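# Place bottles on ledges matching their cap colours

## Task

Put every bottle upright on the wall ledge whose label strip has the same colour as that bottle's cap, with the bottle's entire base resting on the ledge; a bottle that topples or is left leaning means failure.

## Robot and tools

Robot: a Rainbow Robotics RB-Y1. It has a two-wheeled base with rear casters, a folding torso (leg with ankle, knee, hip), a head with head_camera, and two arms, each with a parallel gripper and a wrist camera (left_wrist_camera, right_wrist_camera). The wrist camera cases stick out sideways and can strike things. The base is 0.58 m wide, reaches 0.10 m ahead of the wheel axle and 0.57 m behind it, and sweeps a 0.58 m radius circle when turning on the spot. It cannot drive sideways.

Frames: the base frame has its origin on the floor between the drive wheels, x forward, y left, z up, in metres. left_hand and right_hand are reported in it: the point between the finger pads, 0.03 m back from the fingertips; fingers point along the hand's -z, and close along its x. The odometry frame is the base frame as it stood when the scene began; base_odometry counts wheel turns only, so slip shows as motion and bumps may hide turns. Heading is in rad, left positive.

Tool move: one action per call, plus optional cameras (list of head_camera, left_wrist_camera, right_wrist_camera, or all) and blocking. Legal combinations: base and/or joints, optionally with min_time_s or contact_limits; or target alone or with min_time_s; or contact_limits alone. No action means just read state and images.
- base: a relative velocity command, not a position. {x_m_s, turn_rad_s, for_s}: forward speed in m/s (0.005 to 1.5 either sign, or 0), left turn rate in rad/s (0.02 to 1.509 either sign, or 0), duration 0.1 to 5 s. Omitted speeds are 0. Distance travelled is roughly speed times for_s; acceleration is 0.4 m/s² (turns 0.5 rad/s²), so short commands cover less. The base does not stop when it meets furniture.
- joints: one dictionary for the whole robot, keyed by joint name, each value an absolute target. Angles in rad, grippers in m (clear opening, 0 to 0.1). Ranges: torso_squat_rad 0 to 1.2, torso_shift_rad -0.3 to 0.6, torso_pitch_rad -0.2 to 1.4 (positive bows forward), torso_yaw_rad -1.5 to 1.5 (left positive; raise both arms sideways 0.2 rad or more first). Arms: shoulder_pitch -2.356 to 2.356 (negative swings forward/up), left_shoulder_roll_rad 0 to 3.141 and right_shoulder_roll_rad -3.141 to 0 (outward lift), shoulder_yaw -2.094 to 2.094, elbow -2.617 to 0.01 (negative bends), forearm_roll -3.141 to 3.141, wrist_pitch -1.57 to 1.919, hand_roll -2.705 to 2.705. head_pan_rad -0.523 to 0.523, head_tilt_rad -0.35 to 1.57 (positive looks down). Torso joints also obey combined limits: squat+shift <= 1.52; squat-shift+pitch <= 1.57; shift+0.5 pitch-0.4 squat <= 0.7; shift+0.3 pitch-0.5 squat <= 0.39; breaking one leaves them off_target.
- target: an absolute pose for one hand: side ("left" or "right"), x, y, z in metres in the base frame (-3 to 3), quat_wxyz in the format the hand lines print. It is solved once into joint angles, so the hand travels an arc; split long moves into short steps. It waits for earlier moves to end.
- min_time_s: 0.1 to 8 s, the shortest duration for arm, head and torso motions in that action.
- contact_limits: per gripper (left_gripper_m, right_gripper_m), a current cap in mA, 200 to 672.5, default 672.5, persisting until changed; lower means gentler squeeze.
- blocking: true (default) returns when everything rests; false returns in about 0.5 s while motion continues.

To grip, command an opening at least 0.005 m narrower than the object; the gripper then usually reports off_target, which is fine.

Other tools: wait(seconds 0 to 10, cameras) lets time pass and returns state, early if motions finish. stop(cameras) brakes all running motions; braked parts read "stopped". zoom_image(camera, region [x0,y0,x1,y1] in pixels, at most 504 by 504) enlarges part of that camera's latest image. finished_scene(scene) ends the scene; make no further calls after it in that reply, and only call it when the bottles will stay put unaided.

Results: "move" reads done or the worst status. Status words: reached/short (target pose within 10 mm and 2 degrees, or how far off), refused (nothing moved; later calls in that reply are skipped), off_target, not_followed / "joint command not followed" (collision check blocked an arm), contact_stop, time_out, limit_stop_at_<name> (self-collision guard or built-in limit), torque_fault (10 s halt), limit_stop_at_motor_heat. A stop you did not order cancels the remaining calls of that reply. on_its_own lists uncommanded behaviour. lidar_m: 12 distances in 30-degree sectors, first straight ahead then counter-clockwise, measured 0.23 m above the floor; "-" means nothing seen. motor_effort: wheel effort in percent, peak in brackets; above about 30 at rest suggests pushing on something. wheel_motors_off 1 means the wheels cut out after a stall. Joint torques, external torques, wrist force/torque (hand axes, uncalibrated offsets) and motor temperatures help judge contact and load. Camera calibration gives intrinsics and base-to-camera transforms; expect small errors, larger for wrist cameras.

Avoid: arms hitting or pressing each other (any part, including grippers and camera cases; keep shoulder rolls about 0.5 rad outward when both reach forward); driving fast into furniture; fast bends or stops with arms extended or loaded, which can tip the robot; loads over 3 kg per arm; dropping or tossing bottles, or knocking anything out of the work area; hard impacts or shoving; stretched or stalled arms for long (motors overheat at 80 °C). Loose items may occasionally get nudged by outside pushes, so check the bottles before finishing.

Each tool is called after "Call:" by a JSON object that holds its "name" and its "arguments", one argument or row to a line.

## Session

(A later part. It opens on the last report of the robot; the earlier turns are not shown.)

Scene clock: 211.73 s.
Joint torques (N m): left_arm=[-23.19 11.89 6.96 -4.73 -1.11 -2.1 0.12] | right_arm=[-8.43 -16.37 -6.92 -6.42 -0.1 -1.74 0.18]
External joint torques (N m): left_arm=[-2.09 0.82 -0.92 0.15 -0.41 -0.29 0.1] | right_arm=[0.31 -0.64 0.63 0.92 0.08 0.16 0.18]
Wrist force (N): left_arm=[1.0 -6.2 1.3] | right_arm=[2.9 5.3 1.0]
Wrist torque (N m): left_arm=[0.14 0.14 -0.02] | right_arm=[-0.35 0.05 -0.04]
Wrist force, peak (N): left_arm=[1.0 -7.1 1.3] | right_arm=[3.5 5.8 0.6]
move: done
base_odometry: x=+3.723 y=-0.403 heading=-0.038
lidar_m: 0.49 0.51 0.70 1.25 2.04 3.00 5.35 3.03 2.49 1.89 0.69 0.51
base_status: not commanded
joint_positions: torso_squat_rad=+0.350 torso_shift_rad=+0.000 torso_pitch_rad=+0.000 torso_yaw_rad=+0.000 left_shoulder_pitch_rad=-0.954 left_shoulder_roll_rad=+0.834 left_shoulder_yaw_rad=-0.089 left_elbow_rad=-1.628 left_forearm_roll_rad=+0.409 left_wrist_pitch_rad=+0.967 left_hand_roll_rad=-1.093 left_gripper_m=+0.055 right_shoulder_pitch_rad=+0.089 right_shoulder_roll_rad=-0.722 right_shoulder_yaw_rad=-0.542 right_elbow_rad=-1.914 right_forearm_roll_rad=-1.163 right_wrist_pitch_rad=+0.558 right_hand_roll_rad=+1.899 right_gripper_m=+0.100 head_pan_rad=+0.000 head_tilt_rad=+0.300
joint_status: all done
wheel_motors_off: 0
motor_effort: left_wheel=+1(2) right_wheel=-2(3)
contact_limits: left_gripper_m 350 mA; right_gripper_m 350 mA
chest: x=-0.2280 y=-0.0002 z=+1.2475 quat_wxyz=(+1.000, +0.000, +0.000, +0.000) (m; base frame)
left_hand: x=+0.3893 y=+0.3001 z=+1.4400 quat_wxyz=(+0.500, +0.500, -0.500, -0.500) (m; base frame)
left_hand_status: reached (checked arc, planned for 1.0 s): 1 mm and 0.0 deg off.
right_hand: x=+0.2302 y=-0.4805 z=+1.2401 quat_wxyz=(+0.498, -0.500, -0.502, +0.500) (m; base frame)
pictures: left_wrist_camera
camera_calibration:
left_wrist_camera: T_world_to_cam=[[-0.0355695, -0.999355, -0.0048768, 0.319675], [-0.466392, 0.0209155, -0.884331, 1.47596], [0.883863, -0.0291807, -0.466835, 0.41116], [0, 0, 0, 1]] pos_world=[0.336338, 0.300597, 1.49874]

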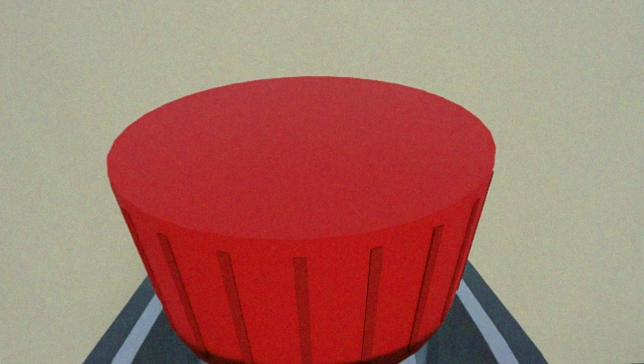

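Call:
{"name": "move", "arguments": {
  "target": {"side": "left", "x": 0.388, "y": 0.30, "z": 1.412, "quat_wxyz": [0.5, 0.5, -0.5, -0.5]},
  "min_time_s": 0.8
}}

Call:
{"name": "move", "arguments": {
  "target": {"side": "left", "x": 0.388, "y": 0.30, "z": 1.407, "quat_wxyz": [0.5, 0.5, -0.5, -0.5]},
  "min_time_s": 0.5
}}

Call:
{"name": "move", "arguments": {
  "target": {"side": "left", "x": 0.388, "y": 0.30, "z": 1.404, "quat_wxyz": [0.5, 0.5, -0.5, -0.5]},
  "min_time_s": 0.5,
  "cameras": ["left_wrist_camera"]
}}

Scene clock: 213.30 s.
Joint torques (N m): left_arm=[-22.11 11.49 9.74 -6.43 -0.97 -2.26 0.55] | right_arm=[-8.2 -16.29 -6.59 -6.56 -0.16 -1.8 0.24]
External joint torques (N m): left_arm=[-1.35 0.31 1.64 -1.26 -0.26 -0.48 0.54] | right_arm=[0.54 -0.56 0.95 0.78 0.02 0.1 0.25]
Wrist force (N): left_arm=[0.8 -6.6 1.5] | right_arm=[2.9 5.0 0.8]
Wrist torque (N m): left_arm=[0.20 0.11 -0.14] | right_arm=[-0.34 0.00 -0.07]
Wrist force, peak (N): left_arm=[1.3 -6.8 1.1] | right_arm=[3.9 5.6 1.1]
move: done
base_odometry: x=+3.723 y=-0.403 heading=-0.038
lidar_m: 0.49 0.51 0.70 1.25 2.04 3.00 5.35 3.03 2.49 1.89 0.70 0.51
base_status: not commanded
joint_positions: torso_squat_rad=+0.350 torso_shift_rad=+0.000 torso_pitch_rad=+0.000 torso_yaw_rad=+0.000 left_shoulder_pitch_rad=-0.871 left_shoulder_roll_rad=+0.818 left_shoulder_yaw_rad=-0.087 left_elbow_rad=-1.674 left_forearm_roll_rad=+0.368 left_wrist_pitch_rad=+0.930 left_hand_roll_rad=-1.067 left_gripper_m=+0.055 right_shoulder_pitch_rad=+0.089 right_shoulder_roll_rad=-0.722 right_shoulder_yaw_rad=-0.542 right_elbow_rad=-1.914 right_forearm_roll_rad=-1.163 right_wrist_pitch_rad=+0.558 right_hand_roll_rad=+1.899 right_gripper_m=+0.100 head_pan_rad=+0.000 head_tilt_rad=+0.300
joint_status: all done
wheel_motors_off: 0
motor_effort: left_wheel=+1(2) right_wheel=-2(3)
contact_limits: left_gripper_m 350 mA; right_gripper_m 350 mA
chest: x=-0.2280 y=-0.0002 z=+1.2475 quat_wxyz=(+1.000, +0.000, +0.000, +0.000) (m; base frame)
left_hand: x=+0.3880 y=+0.3000 z=+1.4119 quat_wxyz=(+0.500, +0.500, -0.500, -0.500) (m; base frame)
left_hand_status: reached (checked arc, planned for 0.8 s): 0 mm and 0.0 deg off.
right_hand: x=+0.2302 y=-0.4805 z=+1.2401 quat_wxyz=(+0.498, -0.500, -0.502, +0.500) (m; base frame)
pictures: none

Scene clock: 214.13 s.
Joint torques (N m): left_arm=[-21.65 11.32 10.33 -6.59 -1.19 -2.33 0.63] | right_arm=[-8.62 -16.52 -7.19 -6.73 -0.38 -1.84 0.22]
External joint torques (N m): left_arm=[-0.94 0.13 2.21 -1.36 -0.48 -0.56 0.62] | right_arm=[0.12 -0.8 0.36 0.61 -0.2 0.07 0.23]
Wrist force (N): left_arm=[0.7 -6.3 0.9] | right_arm=[2.6 5.1 1.6]
Wrist torque (N m): left_arm=[0.17 0.08 -0.16] | right_arm=[-0.35 0.02 -0.03]
Wrist force, peak (N): left_arm=[1.0 -6.9 1.1] | right_arm=[3.7 5.5 1.4]
move: done
base_odometry: x=+3.723 y=-0.403 heading=-0.038
lidar_m: 0.49 0.51 0.70 1.26 2.04 3.00 5.35 3.03 2.50 1.88 0.70 0.51
base_status: not commanded
joint_positions: torso_squat_rad=+0.350 torso_shift_rad=+0.000 torso_pitch_rad=+0.000 torso_yaw_rad=+0.000 left_shoulder_pitch_rad=-0.858 left_shoulder_roll_rad=+0.814 left_shoulder_yaw_rad=-0.087 left_elbow_rad=-1.679 left_forearm_roll_rad=+0.360 left_wrist_pitch_rad=+0.923 left_hand_roll_rad=-1.063 left_gripper_m=+0.055 right_shoulder_pitch_rad=+0.089 right_shoulder_roll_rad=-0.722 right_shoulder_yaw_rad=-0.542 right_elbow_rad=-1.914 right_forearm_roll_rad=-1.163 right_wrist_pitch_rad=+0.558 right_hand_roll_rad=+1.899 right_gripper_m=+0.100 head_pan_rad=+0.000 head_tilt_rad=+0.300
joint_status: all done
wheel_motors_off: 0
motor_effort: left_wheel=+2(2) right_wheel=-3(3)
contact_limits: left_gripper_m 350 mA; right_gripper_m 350 mA
chest: x=-0.2280 y=-0.0002 z=+1.2475 quat_wxyz=(+1.000, +0.000, +0.000, +0.000) (m; base frame)
left_hand: x=+0.3881 y=+0.3000 z=+1.4070 quat_wxyz=(+0.500, +0.500, -0.500, -0.500) (m; base frame)
left_hand_status: reached (checked arc, planned for 0.5 s): 0 mm and 0.0 deg off.
right_hand: x=+0.2302 y=-0.4805 z=+1.2401 quat_wxyz=(+0.498, -0.500, -0.502, +0.500) (m; base frame)
pictures: none

Scene clock: 214.97 s.
Joint torques (N m): left_arm=[-21.21 11.15 9.89 -6.94 -1.12 -2.36 0.56] | right_arm=[-8.63 -16.25 -6.82 -6.59 -0.09 -1.85 0.13]
External joint torques (N m): left_arm=[-0.54 -0.04 1.75 -1.66 -0.41 -0.59 0.55] | right_arm=[0.1 -0.52 0.73 0.75 0.08 0.05 0.14]
Wrist force (N): left_arm=[1.1 -6.5 0.9] | right_arm=[4.1 5.0 1.0]
Wrist torque (N m): left_arm=[0.17 0.12 -0.16] | right_arm=[-0.31 0.17 -0.03]
Wrist force, peak (N): left_arm=[0.9 -6.7 1.2] | right_arm=[3.2 6.2 1.1]
move: done
base_odometry: x=+3.723 y=-0.403 heading=-0.038
lidar_m: 0.49 0.51 0.70 1.26 2.04 3.00 5.35 3.03 2.50 1.89 0.70 0.50
base_status: not commanded
joint_positions: torso_squat_rad=+0.350 torso_shift_rad=+0.000 torso_pitch_rad=+0.000 torso_yaw_rad=+0.000 left_shoulder_pitch_rad=-0.850 left_shoulder_roll_rad=+0.811 left_shoulder_yaw_rad=-0.087 left_elbow_rad=-1.683 left_forearm_roll_rad=+0.355 left_wrist_pitch_rad=+0.918 left_hand_roll_rad=-1.061 left_gripper_m=+0.055 right_shoulder_pitch_rad=+0.089 right_shoulder_roll_rad=-0.722 right_shoulder_yaw_rad=-0.542 right_elbow_rad=-1.914 right_forearm_roll_rad=-1.163 right_wrist_pitch_rad=+0.558 right_hand_roll_rad=+1.899 right_gripper_m=+0.100 head_pan_rad=+0.000 head_tilt_rad=+0.300
joint_status: all done
wheel_motors_off: 0
motor_effort: left_wheel=+1(2) right_wheel=-2(3)
contact_limits: left_gripper_m 350 mA; right_gripper_m 350 mA
chest: x=-0.2280 y=-0.0002 z=+1.2475 quat_wxyz=(+1.000, +0.000, +0.000, +0.000) (m; base frame)
left_hand: x=+0.3880 y=+0.3000 z=+1.4040 quat_wxyz=(+0.500, +0.500, -0.500, -0.500) (m; base frame)
left_hand_status: reached (checked arc, planned for 0.5 s): 0 mm and 0.0 deg off.
right_hand: x=+0.2302 y=-0.4805 z=+1.2401 quat_wxyz=(+0.498, -0.500, -0.502, +0.500) (m; base frame)
pictures: left_wrist_camera
camera_calibration:
left_wrist_camera: T_world_to_cam=[[-0.0358561, -0.999341, -0.00560295, 0.320615], [-0.467075, 0.0217145, -0.883951, 1.44309], [0.88349, -0.029078, -0.467546, 0.396598], [0, 0, 0, 1]] pos_world=[0.335134, 0.3006, 1.46284]

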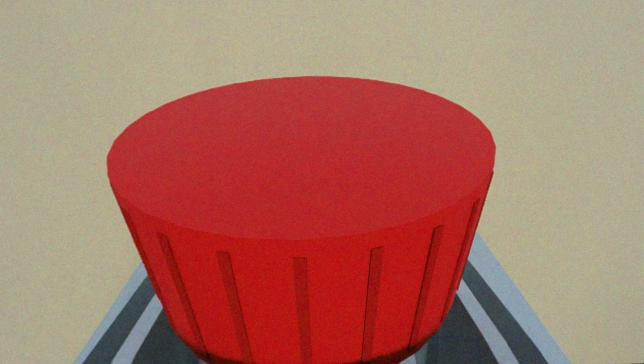

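Call:
{"name": "move", "arguments": {
  "target": {"side": "left", "x": 0.388, "y": 0.30, "z": 1.401, "quat_wxyz": [0.5, 0.5, -0.5, -0.5]},
  "min_time_s": 0.5
}}

Call:
{"name": "move", "arguments": {
  "target": {"side": "left", "x": 0.388, "y": 0.30, "z": 1.398, "quat_wxyz": [0.5, 0.5, -0.5, -0.5]},
  "min_time_s": 0.5,
  "cameras": ["left_wrist_camera"]
}}

Scene clock: 216.67 s.
Joint torques (N m): left_arm=[-21.49 11.39 9.51 -6.67 -1.07 -2.33 0.6] | right_arm=[-8.43 -15.87 -6.96 -6.7 -0.15 -1.69 0.04]
External joint torques (N m): left_arm=[-0.84 0.19 1.36 -1.35 -0.36 -0.56 0.59] | right_arm=[0.3 -0.14 0.59 0.65 0.03 0.21 0.05]
Wrist force (N): left_arm=[0.9 -6.2 1.2] | right_arm=[3.6 4.7 1.0]
Wrist torque (N m): left_arm=[0.15 0.10 -0.14] | right_arm=[-0.25 0.08 -0.06]
Wrist force, peak (N): left_arm=[0.9 -6.7 1.3] | right_arm=[3.4 6.1 0.7]
move: done
base_odometry: x=+3.723 y=-0.403 heading=-0.038
lidar_m: 0.49 0.51 0.70 1.25 2.04 3.00 5.36 3.04 2.49 1.89 0.70 0.51
base_status: not commanded
joint_positions: torso_squat_rad=+0.350 torso_shift_rad=+0.000 torso_pitch_rad=+0.000 torso_yaw_rad=+0.000 left_shoulder_pitch_rad=-0.841 left_shoulder_roll_rad=+0.809 left_shoulder_yaw_rad=-0.087 left_elbow_rad=-1.686 left_forearm_roll_rad=+0.350 left_wrist_pitch_rad=+0.913 left_hand_roll_rad=-1.058 left_gripper_m=+0.055 right_shoulder_pitch_rad=+0.089 right_shoulder_roll_rad=-0.722 right_shoulder_yaw_rad=-0.542 right_elbow_rad=-1.914 right_forearm_roll_rad=-1.163 right_wrist_pitch_rad=+0.558 right_hand_roll_rad=+1.899 right_gripper_m=+0.100 head_pan_rad=+0.000 head_tilt_rad=+0.300
joint_status: all done
wheel_motors_off: 0
motor_effort: left_wheel=+1(2) right_wheel=-2(3)
contact_limits: left_gripper_m 350 mA; right_gripper_m 350 mA
chest: x=-0.2280 y=-0.0002 z=+1.2475 quat_wxyz=(+1.000, +0.000, +0.000, +0.000) (m; base frame)
left_hand: x=+0.3880 y=+0.3001 z=+1.4011 quat_wxyz=(+0.500, +0.500, -0.500, -0.500) (m; base frame)
left_hand_status: reached (checked arc, planned for 0.5 s): 0 mm and 0.0 deg off.
right_hand: x=+0.2302 y=-0.4805 z=+1.2401 quat_wxyz=(+0.498, -0.500, -0.502, +0.500) (m; base frame)
pictures: none

Scene clock: 217.50 s.
Joint torques (N m): left_arm=[-14.99 8.91 6.58 -4.54 -0.04 -0.19 0.63] | right_arm=[-8 -16.16 -6.61 -6.67 -0.22 -1.64 0.16]
External joint torques (N m): left_arm=[5.62 -2.29 -1.58 0.8 0.68 1.58 0.61] | right_arm=[0.73 -0.43 0.93 0.67 -0.04 0.26 0.16]
Wrist force (N): left_arm=[-0.4 4.2 -2.8] | right_arm=[2.8 5.2 0.8]
Wrist torque (N m): left_arm=[0.22 0.05 -0.21] | right_arm=[-0.34 -0.01 -0.06]
Wrist force, peak (N): left_arm=[1.0 -6.7 1.0] | right_arm=[3.6 6.2 1.1]
move: done
base_odometry: x=+3.723 y=-0.403 heading=-0.038
lidar_m: 0.49 0.51 0.70 1.25 2.05 3.00 5.35 3.03 2.49 1.89 0.69 0.51
base_status: not commanded
joint_positions: torso_squat_rad=+0.350 torso_shift_rad=+0.000 torso_pitch_rad=+0.000 torso_yaw_rad=+0.000 left_shoulder_pitch_rad=-0.835 left_shoulder_roll_rad=+0.807 left_shoulder_yaw_rad=-0.087 left_elbow_rad=-1.689 left_forearm_roll_rad=+0.345 left_wrist_pitch_rad=+0.908 left_hand_roll_rad=-1.056 left_gripper_m=+0.055 right_shoulder_pitch_rad=+0.089 right_shoulder_roll_rad=-0.722 right_shoulder_yaw_rad=-0.542 right_elbow_rad=-1.914 right_forearm_roll_rad=-1.163 right_wrist_pitch_rad=+0.558 right_hand_roll_rad=+1.899 right_gripper_m=+0.100 head_pan_rad=+0.000 head_tilt_rad=+0.300
joint_status: all done
wheel_motors_off: 0
motor_effort: left_wheel=+1(2) right_wheel=-2(3)
contact_limits: left_gripper_m 350 mA; right_gripper_m 350 mA
chest: x=-0.2280 y=-0.0002 z=+1.2475 quat_wxyz=(+1.000, +0.000, +0.000, +0.000) (m; base frame)
left_hand: x=+0.3878 y=+0.3000 z=+1.3996 quat_wxyz=(+0.499, +0.501, -0.501, -0.499) (m; base frame)
left_hand_status: reached (checked arc, planned for 0.5 s): 2 mm and 0.2 deg off.
right_hand: x=+0.2302 y=-0.4805 z=+1.2401 quat_wxyz=(+0.498, -0.500, -0.502, +0.500) (m; base frame)
pictures: left_wrist_camera
camera_calibration:
left_wrist_camera: T_world_to_cam=[[-0.0361096, -0.999331, -0.00580074, 0.320846], [-0.464292, 0.0219161, -0.885411, 1.43998], [0.884946, -0.0292786, -0.464773, 0.390317], [0, 0, 0, 1]] pos_world=[0.334749, 0.3005, 1.45824]

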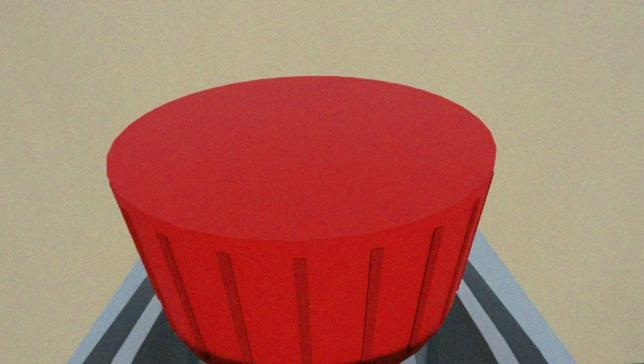

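Call:
{"name": "move", "arguments": {
  "contact_limits": {"left_gripper_m": 220},
  "cameras": ["left_wrist_camera"]
}}

Scene clock: 218.10 s.
Joint torques (N m): left_arm=[-14.98 8.82 6.71 -4.65 0.04 -0.26 0.64] | right_arm=[-8.43 -16.75 -6.77 -6.7 -0.1 -1.75 0.17]
External joint torques (N m): left_arm=[5.63 -2.37 -1.44 0.69 0.76 1.51 0.63] | right_arm=[0.3 -1.02 0.77 0.65 0.07 0.15 0.18]
Wrist force (N): left_arm=[-0.3 4.0 -2.5] | right_arm=[3.1 5.3 0.6]
Wrist torque (N m): left_arm=[0.18 0.08 -0.22] | right_arm=[-0.33 0.09 -0.06]
Wrist force, peak (N): left_arm=[-0.2 4.5 -2.7] | right_arm=[3.6 5.5 1.2]
base_odometry: x=+3.723 y=-0.403 heading=-0.038
lidar_m: 0.49 0.51 0.70 1.25 2.03 3.01 5.35 3.03 2.50 1.89 0.70 0.51
base_status: not commanded
joint_positions: torso_squat_rad=+0.350 torso_shift_rad=+0.000 torso_pitch_rad=+0.000 torso_yaw_rad=+0.000 left_shoulder_pitch_rad=-0.835 left_shoulder_roll_rad=+0.807 left_shoulder_yaw_rad=-0.087 left_elbow_rad=-1.689 left_forearm_roll_rad=+0.345 left_wrist_pitch_rad=+0.908 left_hand_roll_rad=-1.056 left_gripper_m=+0.055 right_shoulder_pitch_rad=+0.089 right_shoulder_roll_rad=-0.722 right_shoulder_yaw_rad=-0.542 right_elbow_rad=-1.914 right_forearm_roll_rad=-1.163 right_wrist_pitch_rad=+0.558 right_hand_roll_rad=+1.899 right_gripper_m=+0.100 head_pan_rad=+0.000 head_tilt_rad=+0.300
joint_status: not commanded
wheel_motors_off: 0
motor_effort: left_wheel=+1(2) right_wheel=-2(3)
contact_limits: left_gripper_m 220 mA; right_gripper_m 350 mA
chest: x=-0.2280 y=-0.0002 z=+1.2475 quat_wxyz=(+1.000, +0.000, +0.000, +0.000) (m; base frame)
left_hand: x=+0.3878 y=+0.3000 z=+1.3996 quat_wxyz=(+0.499, +0.501, -0.501, -0.499) (m; base frame)
right_hand: x=+0.2302 y=-0.4805 z=+1.2401 quat_wxyz=(+0.498, -0.500, -0.502, +0.500) (m; base frame)
pictures: left_wrist_camera
camera_calibration:
left_wrist_camera: T_world_to_cam=[[-0.0361096, -0.999331, -0.00580074, 0.320846], [-0.464292, 0.0219161, -0.885411, 1.44007], [0.884946, -0.0292786, -0.464773, 0.390363], [0, 0, 0, 1]] pos_world=[0.334749, 0.3005, 1.45834]

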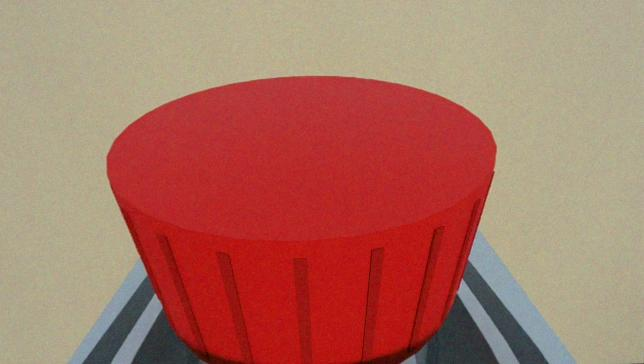

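Call:
{"name": "move", "arguments": {
  "target": {"side": "left", "x": 0.388, "y": 0.30, "z": 1.41, "quat_wxyz": [0.52545, 0.47315, -0.47315, -0.52545]},
  "min_time_s": 1
}}

Call:
{"name": "move", "arguments": {
  "target": {"side": "left", "x": 0.388, "y": 0.30, "z": 1.404, "quat_wxyz": [0.52545, 0.47315, -0.47315, -0.52545]},
  "min_time_s": 0.6
}}

Call:
{"name": "move", "arguments": {
  "target": {"side": "left", "x": 0.388, "y": 0.30, "z": 1.401, "quat_wxyz": [0.52545, 0.47315, -0.47315, -0.52545]},
  "min_time_s": 0.6,
  "cameras": ["left_wrist_camera", "head_camera"]
}}

Scene clock: 220.47 s.
Joint torques (N m): left_arm=[-23.53 13.37 6.47 -4.52 -0.77 -2.08 0.03] | right_arm=[-8.46 -16.6 -6.83 -6.89 -0.18 -1.74 0.19]
External joint torques (N m): left_arm=[-2.55 2.21 -1.69 0.26 -0.04 -0.26 0.02] | right_arm=[0.28 -0.87 0.72 0.45 0 0.16 0.2]
Wrist force (N): left_arm=[0.9 -6.5 0.4] | right_arm=[3.0 5.1 1.0]
Wrist torque (N m): left_arm=[0.18 0.09 -0.03] | right_arm=[-0.32 0.06 -0.06]
Wrist force, peak (N): left_arm=[6.0 7.6 -3.7] | right_arm=[3.6 5.6 0.4]
move: done
base_odometry: x=+3.723 y=-0.403 heading=-0.038
lidar_m: 0.48 0.51 0.70 1.25 2.04 3.01 5.35 3.03 2.50 1.89 0.70 0.50
base_status: not commanded
joint_positions: torso_squat_rad=+0.350 torso_shift_rad=+0.000 torso_pitch_rad=+0.000 torso_yaw_rad=+0.000 left_shoulder_pitch_rad=-0.938 left_shoulder_roll_rad=+0.850 left_shoulder_yaw_rad=-0.108 left_elbow_rad=-1.638 left_forearm_roll_rad=+0.464 left_wrist_pitch_rad=+1.044 left_hand_roll_rad=-1.096 left_gripper_m=+0.056 right_shoulder_pitch_rad=+0.089 right_shoulder_roll_rad=-0.722 right_shoulder_yaw_rad=-0.542 right_elbow_rad=-1.914 right_forearm_roll_rad=-1.163 right_wrist_pitch_rad=+0.558 right_hand_roll_rad=+1.899 right_gripper_m=+0.100 head_pan_rad=+0.000 head_tilt_rad=+0.300
joint_status: all done
wheel_motors_off: 0
motor_effort: left_wheel=+1(2) right_wheel=-2(3)
contact_limits: left_gripper_m 220 mA; right_gripper_m 350 mA
chest: x=-0.2280 y=-0.0003 z=+1.2475 quat_wxyz=(+1.000, +0.000, +0.000, +0.000) (m; base frame)
left_hand: x=+0.3878 y=+0.2999 z=+1.4102 quat_wxyz=(+0.525, +0.473, -0.473, -0.525) (m; base frame)
left_hand_status: reached (checked arc, planned for 1.0 s): 0 mm and 0.1 deg off.
right_hand: x=+0.2302 y=-0.4805 z=+1.2401 quat_wxyz=(+0.498, -0.500, -0.502, +0.500) (m; base frame)
pictures: none

Scene clock: 221.40 s.
Joint torques (N m): left_arm=[-21.85 10.98 7.33 -6.13 -1.08 -2.39 0.55] | right_arm=[-7.96 -16.39 -6.18 -6.35 -0.32 -1.68 0.23]
External joint torques (N m): left_arm=[-0.92 -0.21 -0.88 -1.29 -0.35 -0.58 0.53] | right_arm=[0.77 -0.67 1.37 0.99 -0.14 0.22 0.23]
Wrist force (N): left_arm=[1.0 -6.3 0.4] | right_arm=[3.0 5.2 1.5]
Wrist torque (N m): left_arm=[0.16 0.11 -0.16] | right_arm=[-0.34 0.02 -0.03]
Wrist force, peak (N): left_arm=[1.1 -6.7 0.2] | right_arm=[3.7 5.6 1.2]
move: done
base_odometry: x=+3.723 y=-0.403 heading=-0.038
lidar_m: 0.49 0.51 0.70 1.25 2.04 3.01 5.35 3.03 2.50 1.89 0.70 0.51
base_status: not commanded
joint_positions: torso_squat_rad=+0.350 torso_shift_rad=+0.000 torso_pitch_rad=+0.000 torso_yaw_rad=+0.000 left_shoulder_pitch_rad=-0.922 left_shoulder_roll_rad=+0.847 left_shoulder_yaw_rad=-0.108 left_elbow_rad=-1.646 left_forearm_roll_rad=+0.457 left_wrist_pitch_rad=+1.035 left_hand_roll_rad=-1.092 left_gripper_m=+0.056 right_shoulder_pitch_rad=+0.089 right_shoulder_roll_rad=-0.722 right_shoulder_yaw_rad=-0.542 right_elbow_rad=-1.914 right_forearm_roll_rad=-1.163 right_wrist_pitch_rad=+0.558 right_hand_roll_rad=+1.899 right_gripper_m=+0.100 head_pan_rad=+0.000 head_tilt_rad=+0.300
joint_status: all done
wheel_motors_off: 0
motor_effort: left_wheel=+1(2) right_wheel=-2(3)
contact_limits: left_gripper_m 220 mA; right_gripper_m 350 mA
chest: x=-0.2280 y=-0.0003 z=+1.2475 quat_wxyz=(+1.000, +0.000, +0.000, +0.000) (m; base frame)
left_hand: x=+0.3880 y=+0.3002 z=+1.4043 quat_wxyz=(+0.526, +0.473, -0.473, -0.525) (m; base frame)
left_hand_status: reached (checked arc, planned for 0.6 s): 0 mm and 0.0 deg off.
right_hand: x=+0.2302 y=-0.4805 z=+1.2401 quat_wxyz=(+0.498, -0.500, -0.502, +0.500) (m; base frame)
pictures: none

Scene clock: 222.33 s.
Joint torques (N m): left_arm=[-21.53 11.32 7.76 -6.19 -1.06 -2.33 0.66] | right_arm=[-8.34 -15.96 -6.85 -6.73 -0.22 -1.77 0.31]
External joint torques (N m): left_arm=[-0.63 0.12 -0.47 -1.31 -0.33 -0.52 0.65] | right_arm=[0.39 -0.24 0.7 0.62 -0.05 0.13 0.31]
Wrist force (N): left_arm=[1.0 -6.2 0.1] | right_arm=[3.0 4.4 0.9]
Wrist torque (N m): left_arm=[0.16 0.12 -0.14] | right_arm=[-0.25 -0.01 -0.03]
Wrist force, peak (N): left_arm=[0.8 -6.7 0.4] | right_arm=[3.2 5.7 0.5]
move: done
base_odometry: x=+3.723 y=-0.403 heading=-0.038
lidar_m: 0.49 0.51 0.70 1.25 2.04 3.00 5.35 3.03 2.49 1.90 0.70 0.51
base_status: not commanded
joint_positions: torso_squat_rad=+0.350 torso_shift_rad=+0.000 torso_pitch_rad=+0.000 torso_yaw_rad=+0.000 left_shoulder_pitch_rad=-0.913 left_shoulder_roll_rad=+0.845 left_shoulder_yaw_rad=-0.108 left_elbow_rad=-1.650 left_forearm_roll_rad=+0.452 left_wrist_pitch_rad=+1.031 left_hand_roll_rad=-1.089 left_gripper_m=+0.056 right_shoulder_pitch_rad=+0.089 right_shoulder_roll_rad=-0.722 right_shoulder_yaw_rad=-0.542 right_elbow_rad=-1.914 right_forearm_roll_rad=-1.163 right_wrist_pitch_rad=+0.558 right_hand_roll_rad=+1.899 right_gripper_m=+0.100 head_pan_rad=+0.000 head_tilt_rad=+0.300
joint_status: all done
wheel_motors_off: 0
motor_effort: left_wheel=+1(2) right_wheel=-2(3)
contact_limits: left_gripper_m 220 mA; right_gripper_m 350 mA
chest: x=-0.2280 y=-0.0003 z=+1.2475 quat_wxyz=(+1.000, +0.000, +0.000, +0.000) (m; base frame)
left_hand: x=+0.3880 y=+0.3002 z=+1.4012 quat_wxyz=(+0.526, +0.473, -0.473, -0.525) (m; base frame)
left_hand_status: reached (checked arc, planned for 0.6 s): 0 mm and 0.0 deg off.
right_hand: x=+0.2302 y=-0.4805 z=+1.2401 quat_wxyz=(+0.498, -0.500, -0.502, +0.500) (m; base frame)
pictures: head_camera, left_wrist_camera
camera_calibration:
head_camera: T_world_to_cam=[[-0.0291803, -0.999326, 0.0222507, -0.0338241], [-0.260335, -0.013894, -0.965418, 1.40233], [0.965077, -0.0339638, -0.259754, 0.517937], [0, 0, 0, 1]] pos_world=[-0.135761, 0.00327369, 1.48912]
left_wrist_camera: T_world_to_cam=[[-0.035968, -0.999352, -0.00142582, 0.314877], [-0.556575, 0.0212168, -0.830526, 1.40065], [0.830018, -0.0290788, -0.556978, 0.541373], [0, 0, 0, 1]] pos_world=[0.341543, 0.300698, 1.46526]

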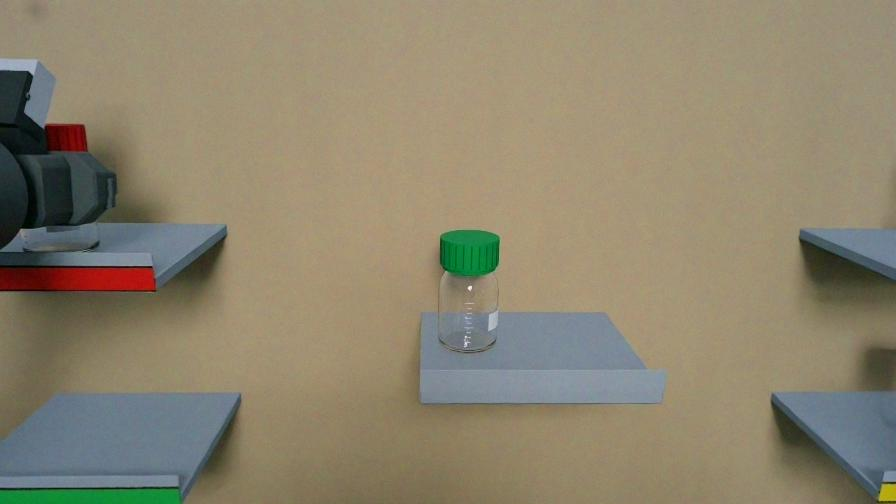

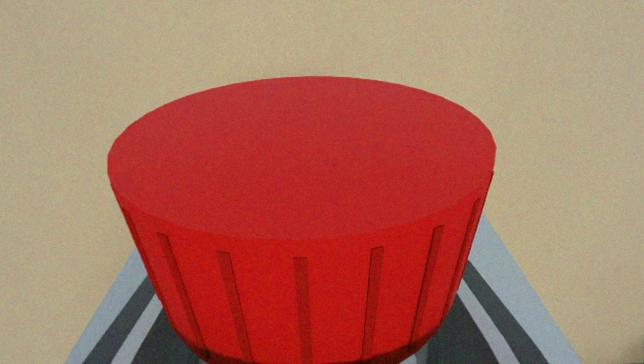

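Call:
{"name": "move", "arguments": {
  "target": {"side": "left", "x": 0.388, "y": 0.30, "z": 1.3985, "quat_wxyz": [0.52545, 0.47315, -0.47315, -0.52545]},
  "min_time_s": 0.5
}}

Call:
{"name": "move", "arguments": {
  "target": {"side": "left", "x": 0.388, "y": 0.30, "z": 1.3965, "quat_wxyz": [0.52545, 0.47315, -0.47315, -0.52545]},
  "min_time_s": 0.5
}}

Scene clock: 223.60 s.
Joint torques (N m): left_arm=[-18.74 9.72 7.83 -4.7 -0.48 -1.33 0.62] | right_arm=[-8.54 -16.15 -6.72 -6.61 -0.09 -1.69 0.14]
External joint torques (N m): left_arm=[2.13 -1.49 -0.42 0.19 0.26 0.48 0.6] | right_arm=[0.2 -0.42 0.82 0.74 0.08 0.21 0.15]
Wrist force (N): left_arm=[0.0 -1.5 2.8] | right_arm=[3.3 5.0 1.3]
Wrist torque (N m): left_arm=[0.21 0.16 -0.22] | right_arm=[-0.27 0.08 -0.07]
Wrist force, peak (N): left_arm=[1.0 -6.5 0.1] | right_arm=[2.9 5.9 0.7]
move: done
base_odometry: x=+3.723 y=-0.403 heading=-0.038
lidar_m: 0.49 0.51 0.71 1.26 2.04 3.00 5.35 3.03 2.49 1.90 0.69 0.50
base_status: not commanded
joint_positions: torso_squat_rad=+0.350 torso_shift_rad=+0.000 torso_pitch_rad=+0.000 torso_yaw_rad=+0.000 left_shoulder_pitch_rad=-0.907 left_shoulder_roll_rad=+0.844 left_shoulder_yaw_rad=-0.108 left_elbow_rad=-1.654 left_forearm_roll_rad=+0.448 left_wrist_pitch_rad=+1.027 left_hand_roll_rad=-1.087 left_gripper_m=+0.056 right_shoulder_pitch_rad=+0.089 right_shoulder_roll_rad=-0.722 right_shoulder_yaw_rad=-0.542 right_elbow_rad=-1.914 right_forearm_roll_rad=-1.163 right_wrist_pitch_rad=+0.558 right_hand_roll_rad=+1.899 right_gripper_m=+0.100 head_pan_rad=+0.000 head_tilt_rad=+0.300
joint_status: all done
wheel_motors_off: 0
motor_effort: left_wheel=+1(2) right_wheel=-3(4)
contact_limits: left_gripper_m 220 mA; right_gripper_m 350 mA
chest: x=-0.2281 y=-0.0003 z=+1.2475 quat_wxyz=(+1.000, +0.000, +0.000, +0.000) (m; base frame)
left_hand: x=+0.3879 y=+0.3001 z=+1.3994 quat_wxyz=(+0.525, +0.474, -0.473, -0.525) (m; base frame)
left_hand_status: reached (checked arc, planned for 0.5 s): 1 mm and 0.1 deg off.
right_hand: x=+0.2302 y=-0.4805 z=+1.2401 quat_wxyz=(+0.498, -0.500, -0.502, +0.500) (m; base frame)
pictures: none

Scene clock: 224.43 s.
Joint torques (N m): left_arm=[-15.05 8.02 5.56 -3.04 0.13 -0.35 0.6] | right_arm=[-8.32 -16.44 -7.02 -6.4 -0.28 -1.72 0.27]
External joint torques (N m): left_arm=[5.8 -3.19 -2.71 1.87 0.87 1.46 0.59] | right_arm=[0.41 -0.71 0.53 0.94 -0.1 0.18 0.27]
Wrist force (N): left_arm=[-0.7 4.1 4.8] | right_arm=[3.4 4.8 0.5]
Wrist torque (N m): left_arm=[0.20 0.16 -0.23] | right_arm=[-0.28 0.05 -0.03]
Wrist force, peak (N): left_arm=[-0.3 4.7 5.1] | right_arm=[3.7 5.6 0.9]
move: done
base_odometry: x=+3.723 y=-0.403 heading=-0.038
lidar_m: 0.48 0.52 0.70 1.26 2.04 3.01 5.35 3.04 2.49 1.89 0.69 0.51
base_status: not commanded
joint_positions: torso_squat_rad=+0.350 torso_shift_rad=+0.000 torso_pitch_rad=+0.000 torso_yaw_rad=+0.000 left_shoulder_pitch_rad=-0.902 left_shoulder_roll_rad=+0.843 left_shoulder_yaw_rad=-0.108 left_elbow_rad=-1.657 left_forearm_roll_rad=+0.445 left_wrist_pitch_rad=+1.023 left_hand_roll_rad=-1.086 left_gripper_m=+0.056 right_shoulder_pitch_rad=+0.089 right_shoulder_roll_rad=-0.722 right_shoulder_yaw_rad=-0.542 right_elbow_rad=-1.914 right_forearm_roll_rad=-1.163 right_wrist_pitch_rad=+0.558 right_hand_roll_rad=+1.899 right_gripper_m=+0.100 head_pan_rad=+0.000 head_tilt_rad=+0.300
joint_status: all done
wheel_motors_off: 0
motor_effort: left_wheel=+1(2) right_wheel=-3(3)
contact_limits: left_gripper_m 220 mA; right_gripper_m 350 mA
chest: x=-0.2282 y=-0.0003 z=+1.2475 quat_wxyz=(+1.000, +0.000, +0.000, +0.000) (m; base frame)
left_hand: x=+0.3876 y=+0.3001 z=+1.3985 quat_wxyz=(+0.524, +0.474, -0.474, -0.525) (m; base frame)
left_hand_status: reached (checked arc, planned for 0.5 s): 2 mm and 0.2 deg off.
right_hand: x=+0.2301 y=-0.4805 z=+1.2402 quat_wxyz=(+0.498, -0.500, -0.502, +0.500) (m; base frame)
pictures: none

Call:
{"name": "move", "arguments": {
  "target": {"side": "left", "x": 0.388, "y": 0.30, "z": 1.3985, "quat_wxyz": [0.52545, 0.47315, -0.47315, -0.52545]},
  "min_time_s": 0.4
}}

Call:
{"name": "move", "arguments": {
  "joints": {"left_gripper_m": 0.1}
}}

Call:
{"name": "move", "arguments": {
  "target": {"side": "left", "x": 0.31, "y": 0.30, "z": 1.405, "quat_wxyz": [0.5, 0.5, -0.5, -0.5]},
  "min_time_s": 0.8
}}

Call:
{"name": "move", "arguments": {
  "target": {"side": "left", "x": 0.22, "y": 0.27, "z": 1.40, "quat_wxyz": [0.5, 0.5, -0.5, -0.5]},
  "min_time_s": 0.8,
  "cameras": ["left_wrist_camera", "head_camera"]
}}

Scene clock: 225.67 s.
Joint torques (N m): left_arm=[-19.52 11.07 7.62 -4.19 -0.18 -1.09 0.54] | right_arm=[-8.23 -16.53 -7.1 -6.48 -0.24 -1.69 0.09]
External joint torques (N m): left_arm=[1.33 -0.14 -0.64 0.71 0.56 0.71 0.52] | right_arm=[0.51 -0.8 0.45 0.87 -0.06 0.21 0.1]
Wrist force (N): left_arm=[-0.2 -0.9 2.6] | right_arm=[2.9 4.7 1.0]
Wrist torque (N m): left_arm=[0.19 0.18 -0.21] | right_arm=[-0.28 0.03 0.00]
Wrist force, peak (N): left_arm=[-0.9 4.6 5.2] | right_arm=[3.6 5.4 1.3]
move: done
base_odometry: x=+3.723 y=-0.403 heading=-0.038
lidar_m: 0.49 0.51 0.70 1.25 2.04 3.00 5.35 3.03 2.49 1.90 0.70 0.51
base_status: not commanded
joint_positions: torso_squat_rad=+0.350 torso_shift_rad=+0.000 torso_pitch_rad=+0.000 torso_yaw_rad=+0.000 left_shoulder_pitch_rad=-0.903 left_shoulder_roll_rad=+0.843 left_shoulder_yaw_rad=-0.108 left_elbow_rad=-1.657 left_forearm_roll_rad=+0.445 left_wrist_pitch_rad=+1.023 left_hand_roll_rad=-1.086 left_gripper_m=+0.056 right_shoulder_pitch_rad=+0.089 right_shoulder_roll_rad=-0.722 right_shoulder_yaw_rad=-0.542 right_elbow_rad=-1.914 right_forearm_roll_rad=-1.163 right_wrist_pitch_rad=+0.558 right_hand_roll_rad=+1.899 right_gripper_m=+0.100 head_pan_rad=+0.000 head_tilt_rad=+0.300
joint_status: all done
wheel_motors_off: 0
motor_effort: left_wheel=+1(2) right_wheel=-2(3)
contact_limits: left_gripper_m 220 mA; right_gripper_m 350 mA
chest: x=-0.2282 y=-0.0003 z=+1.2475 quat_wxyz=(+1.000, +0.000, +0.000, +0.000) (m; base frame)
left_hand: x=+0.3874 y=+0.3001 z=+1.3993 quat_wxyz=(+0.524, +0.475, -0.474, -0.524) (m; base frame)
left_hand_status: reached (checked arc, planned for 0.4 s): 1 mm and 0.3 deg off.
right_hand: x=+0.2301 y=-0.4805 z=+1.2402 quat_wxyz=(+0.498, -0.500, -0.502, +0.500) (m; base frame)
pictures: none

Scene clock: 226.67 s.
Joint torques (N m): left_arm=[-20.68 11.01 7.34 -4.43 -0.73 -1.66 0.42] | right_arm=[-8.16 -16.4 -6.41 -6.5 -0.31 -1.74 0.22]
External joint torques (N m): left_arm=[0.16 -0.21 -0.92 0.47 0 0.15 0.4] | right_arm=[0.58 -0.67 1.14 0.84 -0.14 0.17 0.23]
Wrist force (N): left_arm=[1.0 -4.9 1.2] | right_arm=[2.8 5.5 0.6]
Wrist torque (N m): left_arm=[0.18 0.12 -0.17] | right_arm=[-0.35 0.01 -0.01]
Wrist force, peak (N): left_arm=[1.2 -5.0 1.3] | right_arm=[3.8 5.5 0.5]
move: done
base_odometry: x=+3.723 y=-0.403 heading=-0.038
lidar_m: 0.49 0.51 0.70 1.25 2.04 3.00 5.35 3.02 2.49 1.89 0.69 0.51
base_status: not commanded
joint_positions: torso_squat_rad=+0.350 torso_shift_rad=+0.000 torso_pitch_rad=+0.000 torso_yaw_rad=+0.000 left_shoulder_pitch_rad=-0.903 left_shoulder_roll_rad=+0.843 left_shoulder_yaw_rad=-0.108 left_elbow_rad=-1.657 left_forearm_roll_rad=+0.445 left_wrist_pitch_rad=+1.023 left_hand_roll_rad=-1.086 left_gripper_m=+0.100 right_shoulder_pitch_rad=+0.089 right_shoulder_roll_rad=-0.722 right_shoulder_yaw_rad=-0.542 right_elbow_rad=-1.914 right_forearm_roll_rad=-1.163 right_wrist_pitch_rad=+0.558 right_hand_roll_rad=+1.899 right_gripper_m=+0.100 head_pan_rad=+0.000 head_tilt_rad=+0.300
joint_status: all done
wheel_motors_off: 0
motor_effort: left_wheel=+2(2) right_wheel=-2(3)
contact_limits: left_gripper_m 220 mA; right_gripper_m 350 mA
chest: x=-0.2281 y=-0.0003 z=+1.2475 quat_wxyz=(+1.000, +0.000, +0.000, +0.000) (m; base frame)
left_hand: x=+0.3875 y=+0.3001 z=+1.3990 quat_wxyz=(+0.524, +0.475, -0.474, -0.525) (m; base frame)
right_hand: x=+0.2301 y=-0.4805 z=+1.2402 quat_wxyz=(+0.498, -0.500, -0.502, +0.500) (m; base frame)
pictures: none

Scene clock: 227.80 s.
Joint torques (N m): left_arm=[-17.5 12.75 9.33 -3.44 -1.1 -1.62 0.4] | right_arm=[-8.27 -16.46 -7.04 -6.56 -0.13 -1.68 0.13]
External joint torques (N m): left_arm=[-0.72 1.45 0.69 -0.3 -0.06 0 0.39] | right_arm=[0.46 -0.74 0.51 0.78 0.05 0.22 0.14]
Wrist force (N): left_arm=[0.8 -4.7 1.0] | right_arm=[3.4 4.4 0.8]
Wrist torque (N m): left_arm=[0.14 0.12 -0.14] | right_arm=[-0.24 0.05 -0.03]
Wrist force, peak (N): left_arm=[1.2 -5.5 1.6] | right_arm=[2.8 5.8 1.2]
move: done
base_odometry: x=+3.723 y=-0.403 heading=-0.038
lidar_m: 0.49 0.51 0.70 1.26 2.04 3.00 5.35 3.03 2.50 1.89 0.70 0.51
base_status: not commanded
joint_positions: torso_squat_rad=+0.350 torso_shift_rad=+0.000 torso_pitch_rad=+0.000 torso_yaw_rad=+0.000 left_shoulder_pitch_rad=-0.656 left_shoulder_roll_rad=+0.941 left_shoulder_yaw_rad=-0.001 left_elbow_rad=-2.061 left_forearm_roll_rad=+0.393 left_wrist_pitch_rad=+1.091 left_hand_roll_rad=-0.920 left_gripper_m=+0.100 right_shoulder_pitch_rad=+0.089 right_shoulder_roll_rad=-0.722 right_shoulder_yaw_rad=-0.542 right_elbow_rad=-1.914 right_forearm_roll_rad=-1.163 right_wrist_pitch_rad=+0.558 right_hand_roll_rad=+1.899 right_gripper_m=+0.100 head_pan_rad=+0.000 head_tilt_rad=+0.300
joint_status: all done
wheel_motors_off: 0
motor_effort: left_wheel=+1(2) right_wheel=-3(4)
contact_limits: left_gripper_m 220 mA; right_gripper_m 350 mA
chest: x=-0.2281 y=-0.0002 z=+1.2475 quat_wxyz=(+1.000, +0.000, +0.000, +0.000) (m; base frame)
left_hand: x=+0.3103 y=+0.3000 z=+1.4050 quat_wxyz=(+0.500, +0.500, -0.500, -0.500) (m; base frame)
left_hand_status: reached (checked arc, planned for 0.8 s): 0 mm and 0.0 deg off.
right_hand: x=+0.2302 y=-0.4805 z=+1.2402 quat_wxyz=(+0.498, -0.500, -0.502, +0.500) (m; base frame)
pictures: none

Scene clock: 229.17 s.
Joint torques (N m): left_arm=[-13.2 11.67 8.59 -0.83 -1.41 -1.61 0.31] | right_arm=[-7.72 -15.55 -7.03 -6.58 -0.25 -1.54 0.04]
External joint torques (N m): left_arm=[-0.27 1.53 0.98 -0.07 0.01 -0.2 0.29] | right_arm=[1.02 0.18 0.52 0.76 -0.08 0.36 0.05]
Wrist force (N): left_arm=[0.5 -5.0 1.4] | right_arm=[2.6 4.8 0.8]
Wrist torque (N m): left_arm=[0.18 0.07 -0.16] | right_arm=[-0.28 -0.02 -0.04]
Wrist force, peak (N): left_arm=[0.4 -5.9 1.7] | right_arm=[3.6 5.6 0.1]
move: done
base_odometry: x=+3.723 y=-0.403 heading=-0.038
lidar_m: 0.49 0.50 0.71 1.26 2.04 3.00 5.35 3.03 2.49 1.88 0.70 0.50
base_status: not commanded
joint_positions: torso_squat_rad=+0.350 torso_shift_rad=+0.000 torso_pitch_rad=+0.000 torso_yaw_rad=+0.000 left_shoulder_pitch_rad=-0.523 left_shoulder_roll_rad=+1.000 left_shoulder_yaw_rad=+0.083 left_elbow_rad=-2.469 left_forearm_roll_rad=+0.392 left_wrist_pitch_rad=+1.356 left_hand_roll_rad=-0.763 left_gripper_m=+0.100 right_shoulder_pitch_rad=+0.089 right_shoulder_roll_rad=-0.722 right_shoulder_yaw_rad=-0.542 right_elbow_rad=-1.914 right_forearm_roll_rad=-1.163 right_wrist_pitch_rad=+0.558 right_hand_roll_rad=+1.899 right_gripper_m=+0.100 head_pan_rad=+0.000 head_tilt_rad=+0.300
joint_status: all done
wheel_motors_off: 0
motor_effort: left_wheel=+1(2) right_wheel=-3(3)
contact_limits: left_gripper_m 220 mA; right_gripper_m 350 mA
chest: x=-0.2281 y=-0.0002 z=+1.2475 quat_wxyz=(+1.000, +0.000, +0.000, +0.000) (m; base frame)
left_hand: x=+0.2204 y=+0.2698 z=+1.4000 quat_wxyz=(+0.500, +0.500, -0.500, -0.500) (m; base frame)
left_hand_status: reached (checked arc, planned for 0.8 s): 0 mm and 0.0 deg off.
right_hand: x=+0.2302 y=-0.4805 z=+1.2402 quat_wxyz=(+0.498, -0.500, -0.502, +0.500) (m; base frame)
pictures: head_camera, left_wrist_camera
camera_calibration:
head_camera: T_world_to_cam=[[-0.0291498, -0.999325, 0.0223461, -0.0338619], [-0.260312, -0.0139948, -0.965423, 1.40234], [0.965084, -0.0339589, -0.259729, 0.517904], [0, 0, 0, 1]] pos_world=[-0.135762, 0.00337392, 1.48912]
left_wrist_camera: T_world_to_cam=[[-0.0362992, -0.999325, -0.00561924, 0.284493], [-0.466466, 0.0219161, -0.884268, 1.36218], [0.883794, -0.0294771, -0.466947, 0.541192], [0, 0, 0, 1]] pos_world=[0.167438, 0.2704, 1.45884]

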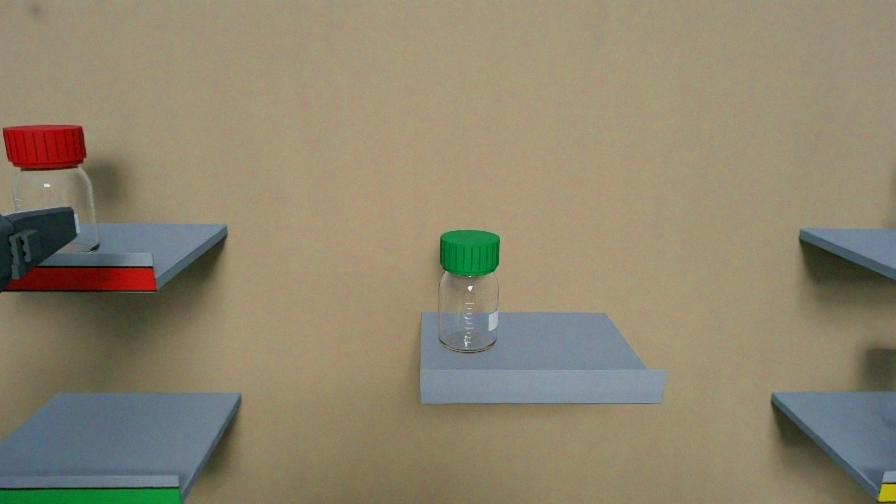

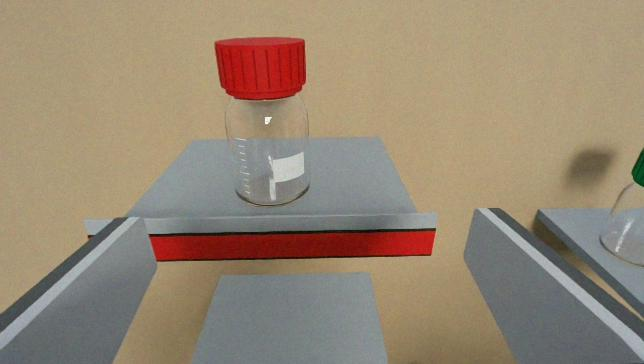

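Call:
{"name": "move", "arguments": {
  "target": {"side": "left", "x": 0.20, "y": 0.18, "z": 1.36, "quat_wxyz": [0.5, 0.5, -0.5, -0.5]},
  "min_time_s": 1
}}

Call:
{"name": "move", "arguments": {
  "target": {"side": "left", "x": 0.20, "y": 0.08, "z": 1.33, "quat_wxyz": [0.5, 0.5, -0.5, -0.5]},
  "min_time_s": 1
}}

Call:
{"name": "move", "arguments": {
  "target": {"side": "left", "x": 0.22, "y": -0.03, "z": 1.315, "quat_wxyz": [0.5, 0.5, -0.5, -0.5]},
  "min_time_s": 1,
  "cameras": ["left_wrist_camera", "head_camera"]
}}

Scene clock: 231.23 s.
Joint torques (N m): left_arm=[-14.27 7.11 6.18 -1.96 -1.51 -1.32 0.48] | right_arm=[-8.34 -16.51 -7.27 -6.66 -0.1 -1.76 0.06]
External joint torques (N m): left_arm=[-0.43 0.64 -1.06 -0.41 0.12 -0.08 0.46] | right_arm=[0.39 -0.78 0.28 0.68 0.08 0.14 0.07]
Wrist force (N): left_arm=[0.9 -5.2 1.0] | right_arm=[3.3 4.6 1.1]
Wrist torque (N m): left_arm=[0.21 0.11 -0.16] | right_arm=[-0.32 0.05 -0.06]
Wrist force, peak (N): left_arm=[1.3 -5.4 1.0] | right_arm=[3.8 5.4 1.4]
move: done
base_odometry: x=+3.723 y=-0.403 heading=-0.038
lidar_m: 0.49 0.51 0.70 1.25 2.04 3.00 5.35 3.04 2.50 1.89 0.70 0.51
base_status: not commanded
joint_positions: torso_squat_rad=+0.350 torso_shift_rad=+0.000 torso_pitch_rad=+0.000 torso_yaw_rad=+0.000 left_shoulder_pitch_rad=-0.701 left_shoulder_roll_rad=+0.810 left_shoulder_yaw_rad=-0.343 left_elbow_rad=-2.599 left_forearm_roll_rad=+0.017 left_wrist_pitch_rad=+1.639 left_hand_roll_rad=-0.653 left_gripper_m=+0.100 right_shoulder_pitch_rad=+0.089 right_shoulder_roll_rad=-0.722 right_shoulder_yaw_rad=-0.542 right_elbow_rad=-1.914 right_forearm_roll_rad=-1.163 right_wrist_pitch_rad=+0.558 right_hand_roll_rad=+1.899 right_gripper_m=+0.100 head_pan_rad=+0.000 head_tilt_rad=+0.300
joint_status: all done
wheel_motors_off: 0
motor_effort: left_wheel=+1(2) right_wheel=-2(3)
contact_limits: left_gripper_m 220 mA; right_gripper_m 350 mA
chest: x=-0.2281 y=-0.0002 z=+1.2475 quat_wxyz=(+1.000, +0.000, +0.000, +0.000) (m; base frame)
left_hand: x=+0.1993 y=+0.1798 z=+1.3604 quat_wxyz=(+0.498, +0.498, -0.502, -0.502) (m; base frame)
left_hand_status: reached (checked arc, planned for 1.0 s): 1 mm and 0.4 deg off.
right_hand: x=+0.2302 y=-0.4805 z=+1.2402 quat_wxyz=(+0.498, -0.500, -0.502, +0.500) (m; base frame)
pictures: none

Scene clock: 232.57 s.
Joint torques (N m): left_arm=[-16.05 3.82 6.39 -2.4 -1.53 -1.03 0.46] | right_arm=[-8.48 -16.44 -6.97 -6.57 -0.22 -1.67 0.26]
External joint torques (N m): left_arm=[-0.7 0.82 -1.27 0.68 0.12 0.14 0.44] | right_arm=[0.25 -0.71 0.58 0.77 -0.04 0.23 0.27]
Wrist force (N): left_arm=[0.4 -4.9 1.5] | right_arm=[3.6 4.6 0.5]
Wrist torque (N m): left_arm=[0.17 0.08 -0.17] | right_arm=[-0.28 0.12 -0.03]
Wrist force, peak (N): left_arm=[1.3 -5.5 1.1] | right_arm=[4.3 5.5 0.7]
move: done
base_odometry: x=+3.723 y=-0.403 heading=-0.038
lidar_m: 0.48 0.50 0.70 1.26 2.04 3.00 5.35 3.04 2.50 1.89 0.70 0.51
base_status: not commanded
joint_positions: torso_squat_rad=+0.350 torso_shift_rad=+0.000 torso_pitch_rad=+0.000 torso_yaw_rad=+0.000 left_shoulder_pitch_rad=-0.895 left_shoulder_roll_rad=+0.511 left_shoulder_yaw_rad=-0.740 left_elbow_rad=-2.444 left_forearm_roll_rad=-0.344 left_wrist_pitch_rad=+1.809 left_hand_roll_rad=-0.618 left_gripper_m=+0.100 right_shoulder_pitch_rad=+0.089 right_shoulder_roll_rad=-0.722 right_shoulder_yaw_rad=-0.542 right_elbow_rad=-1.914 right_forearm_roll_rad=-1.163 right_wrist_pitch_rad=+0.558 right_hand_roll_rad=+1.899 right_gripper_m=+0.100 head_pan_rad=+0.000 head_tilt_rad=+0.300
joint_status: all done
wheel_motors_off: 0
motor_effort: left_wheel=+1(2) right_wheel=-3(3)
contact_limits: left_gripper_m 220 mA; right_gripper_m 350 mA
chest: x=-0.2281 y=-0.0002 z=+1.2475 quat_wxyz=(+1.000, +0.000, +0.000, +0.000) (m; base frame)
left_hand: x=+0.1992 y=+0.0800 z=+1.3302 quat_wxyz=(+0.499, +0.500, -0.501, -0.501) (m; base frame)
left_hand_status: reached (checked arc, planned for 1.0 s): 1 mm and 0.2 deg off.
right_hand: x=+0.2302 y=-0.4805 z=+1.2402 quat_wxyz=(+0.498, -0.500, -0.502, +0.500) (m; base frame)
pictures: none

Scene clock: 233.90 s.
Joint torques (N m): left_arm=[-17.11 2.14 6.93 -3.63 -1.8 -1.09 0.44] | right_arm=[-8.1 -16.43 -7.31 -6.44 -0.13 -1.75 0.16]
External joint torques (N m): left_arm=[-0.42 1.14 -1.6 0.52 -0.05 -0.08 0.42] | right_arm=[0.63 -0.7 0.23 0.91 0.05 0.15 0.17]
Wrist force (N): left_arm=[0.9 -5.2 1.1] | right_arm=[3.6 4.5 1.0]
Wrist torque (N m): left_arm=[0.20 0.11 -0.17] | right_arm=[-0.22 0.08 -0.03]
Wrist force, peak (N): left_arm=[0.8 -5.5 1.0] | right_arm=[4.1 5.2 1.0]
move: done
base_odometry: x=+3.723 y=-0.403 heading=-0.038
lidar_m: 0.48 0.51 0.71 1.25 2.04 3.01 5.35 3.03 2.50 1.89 0.70 0.51
base_status: not commanded
joint_positions: torso_squat_rad=+0.350 torso_shift_rad=+0.000 torso_pitch_rad=+0.000 torso_yaw_rad=+0.000 left_shoulder_pitch_rad=-1.072 left_shoulder_roll_rad=+0.213 left_shoulder_yaw_rad=-0.907 left_elbow_rad=-2.047 left_forearm_roll_rad=-0.479 left_wrist_pitch_rad=+1.792 left_hand_roll_rad=-0.517 left_gripper_m=+0.100 right_shoulder_pitch_rad=+0.089 right_shoulder_roll_rad=-0.722 right_shoulder_yaw_rad=-0.542 right_elbow_rad=-1.914 right_forearm_roll_rad=-1.163 right_wrist_pitch_rad=+0.558 right_hand_roll_rad=+1.899 right_gripper_m=+0.100 head_pan_rad=+0.000 head_tilt_rad=+0.300
joint_status: all done
wheel_motors_off: 0
motor_effort: left_wheel=+1(2) right_wheel=-2(4)
contact_limits: left_gripper_m 220 mA; right_gripper_m 350 mA
chest: x=-0.2281 y=-0.0002 z=+1.2475 quat_wxyz=(+1.000, +0.000, +0.000, +0.000) (m; base frame)
left_hand: x=+0.2192 y=-0.0295 z=+1.3151 quat_wxyz=(+0.500, +0.500, -0.500, -0.500) (m; base frame)
left_hand_status: reached (checked arc, planned for 1.0 s): 1 mm and 0.1 deg off.
right_hand: x=+0.2302 y=-0.4805 z=+1.2402 quat_wxyz=(+0.498, -0.500, -0.502, +0.500) (m; base frame)
pictures: head_camera, left_wrist_camera
camera_calibration:
head_camera: T_world_to_cam=[[-0.0291229, -0.999324, 0.0224423, -0.0340013], [-0.260316, -0.0140947, -0.965421, 1.40234], [0.965084, -0.0339579, -0.259729, 0.517905], [0, 0, 0, 1]] pos_world=[-0.135762, 0.00337415, 1.48912]
left_wrist_camera: T_world_to_cam=[[-0.0375475, -0.999281, -0.00518526, -0.0154175], [-0.466749, 0.0221255, -0.884113, 1.29286], [0.883592, -0.030776, -0.467245, 0.494148], [0, 0, 0, 1]] pos_world=[0.166237, -0.0288037, 1.37384]

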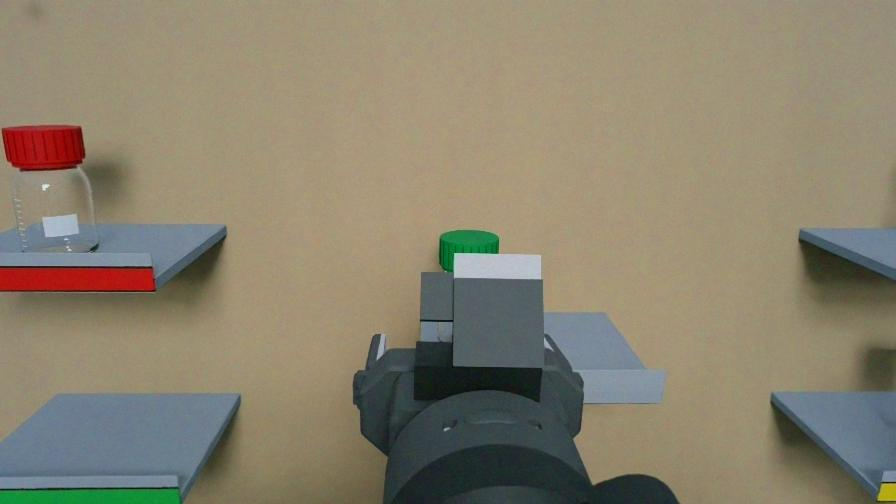

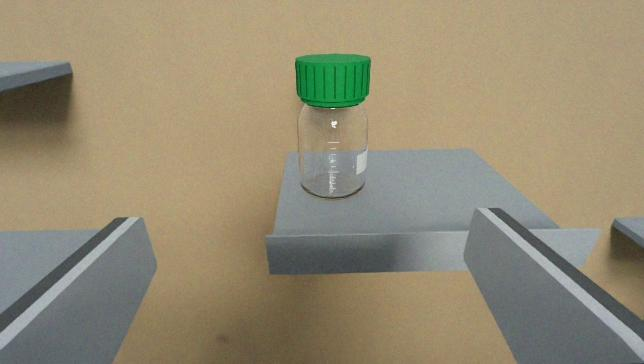

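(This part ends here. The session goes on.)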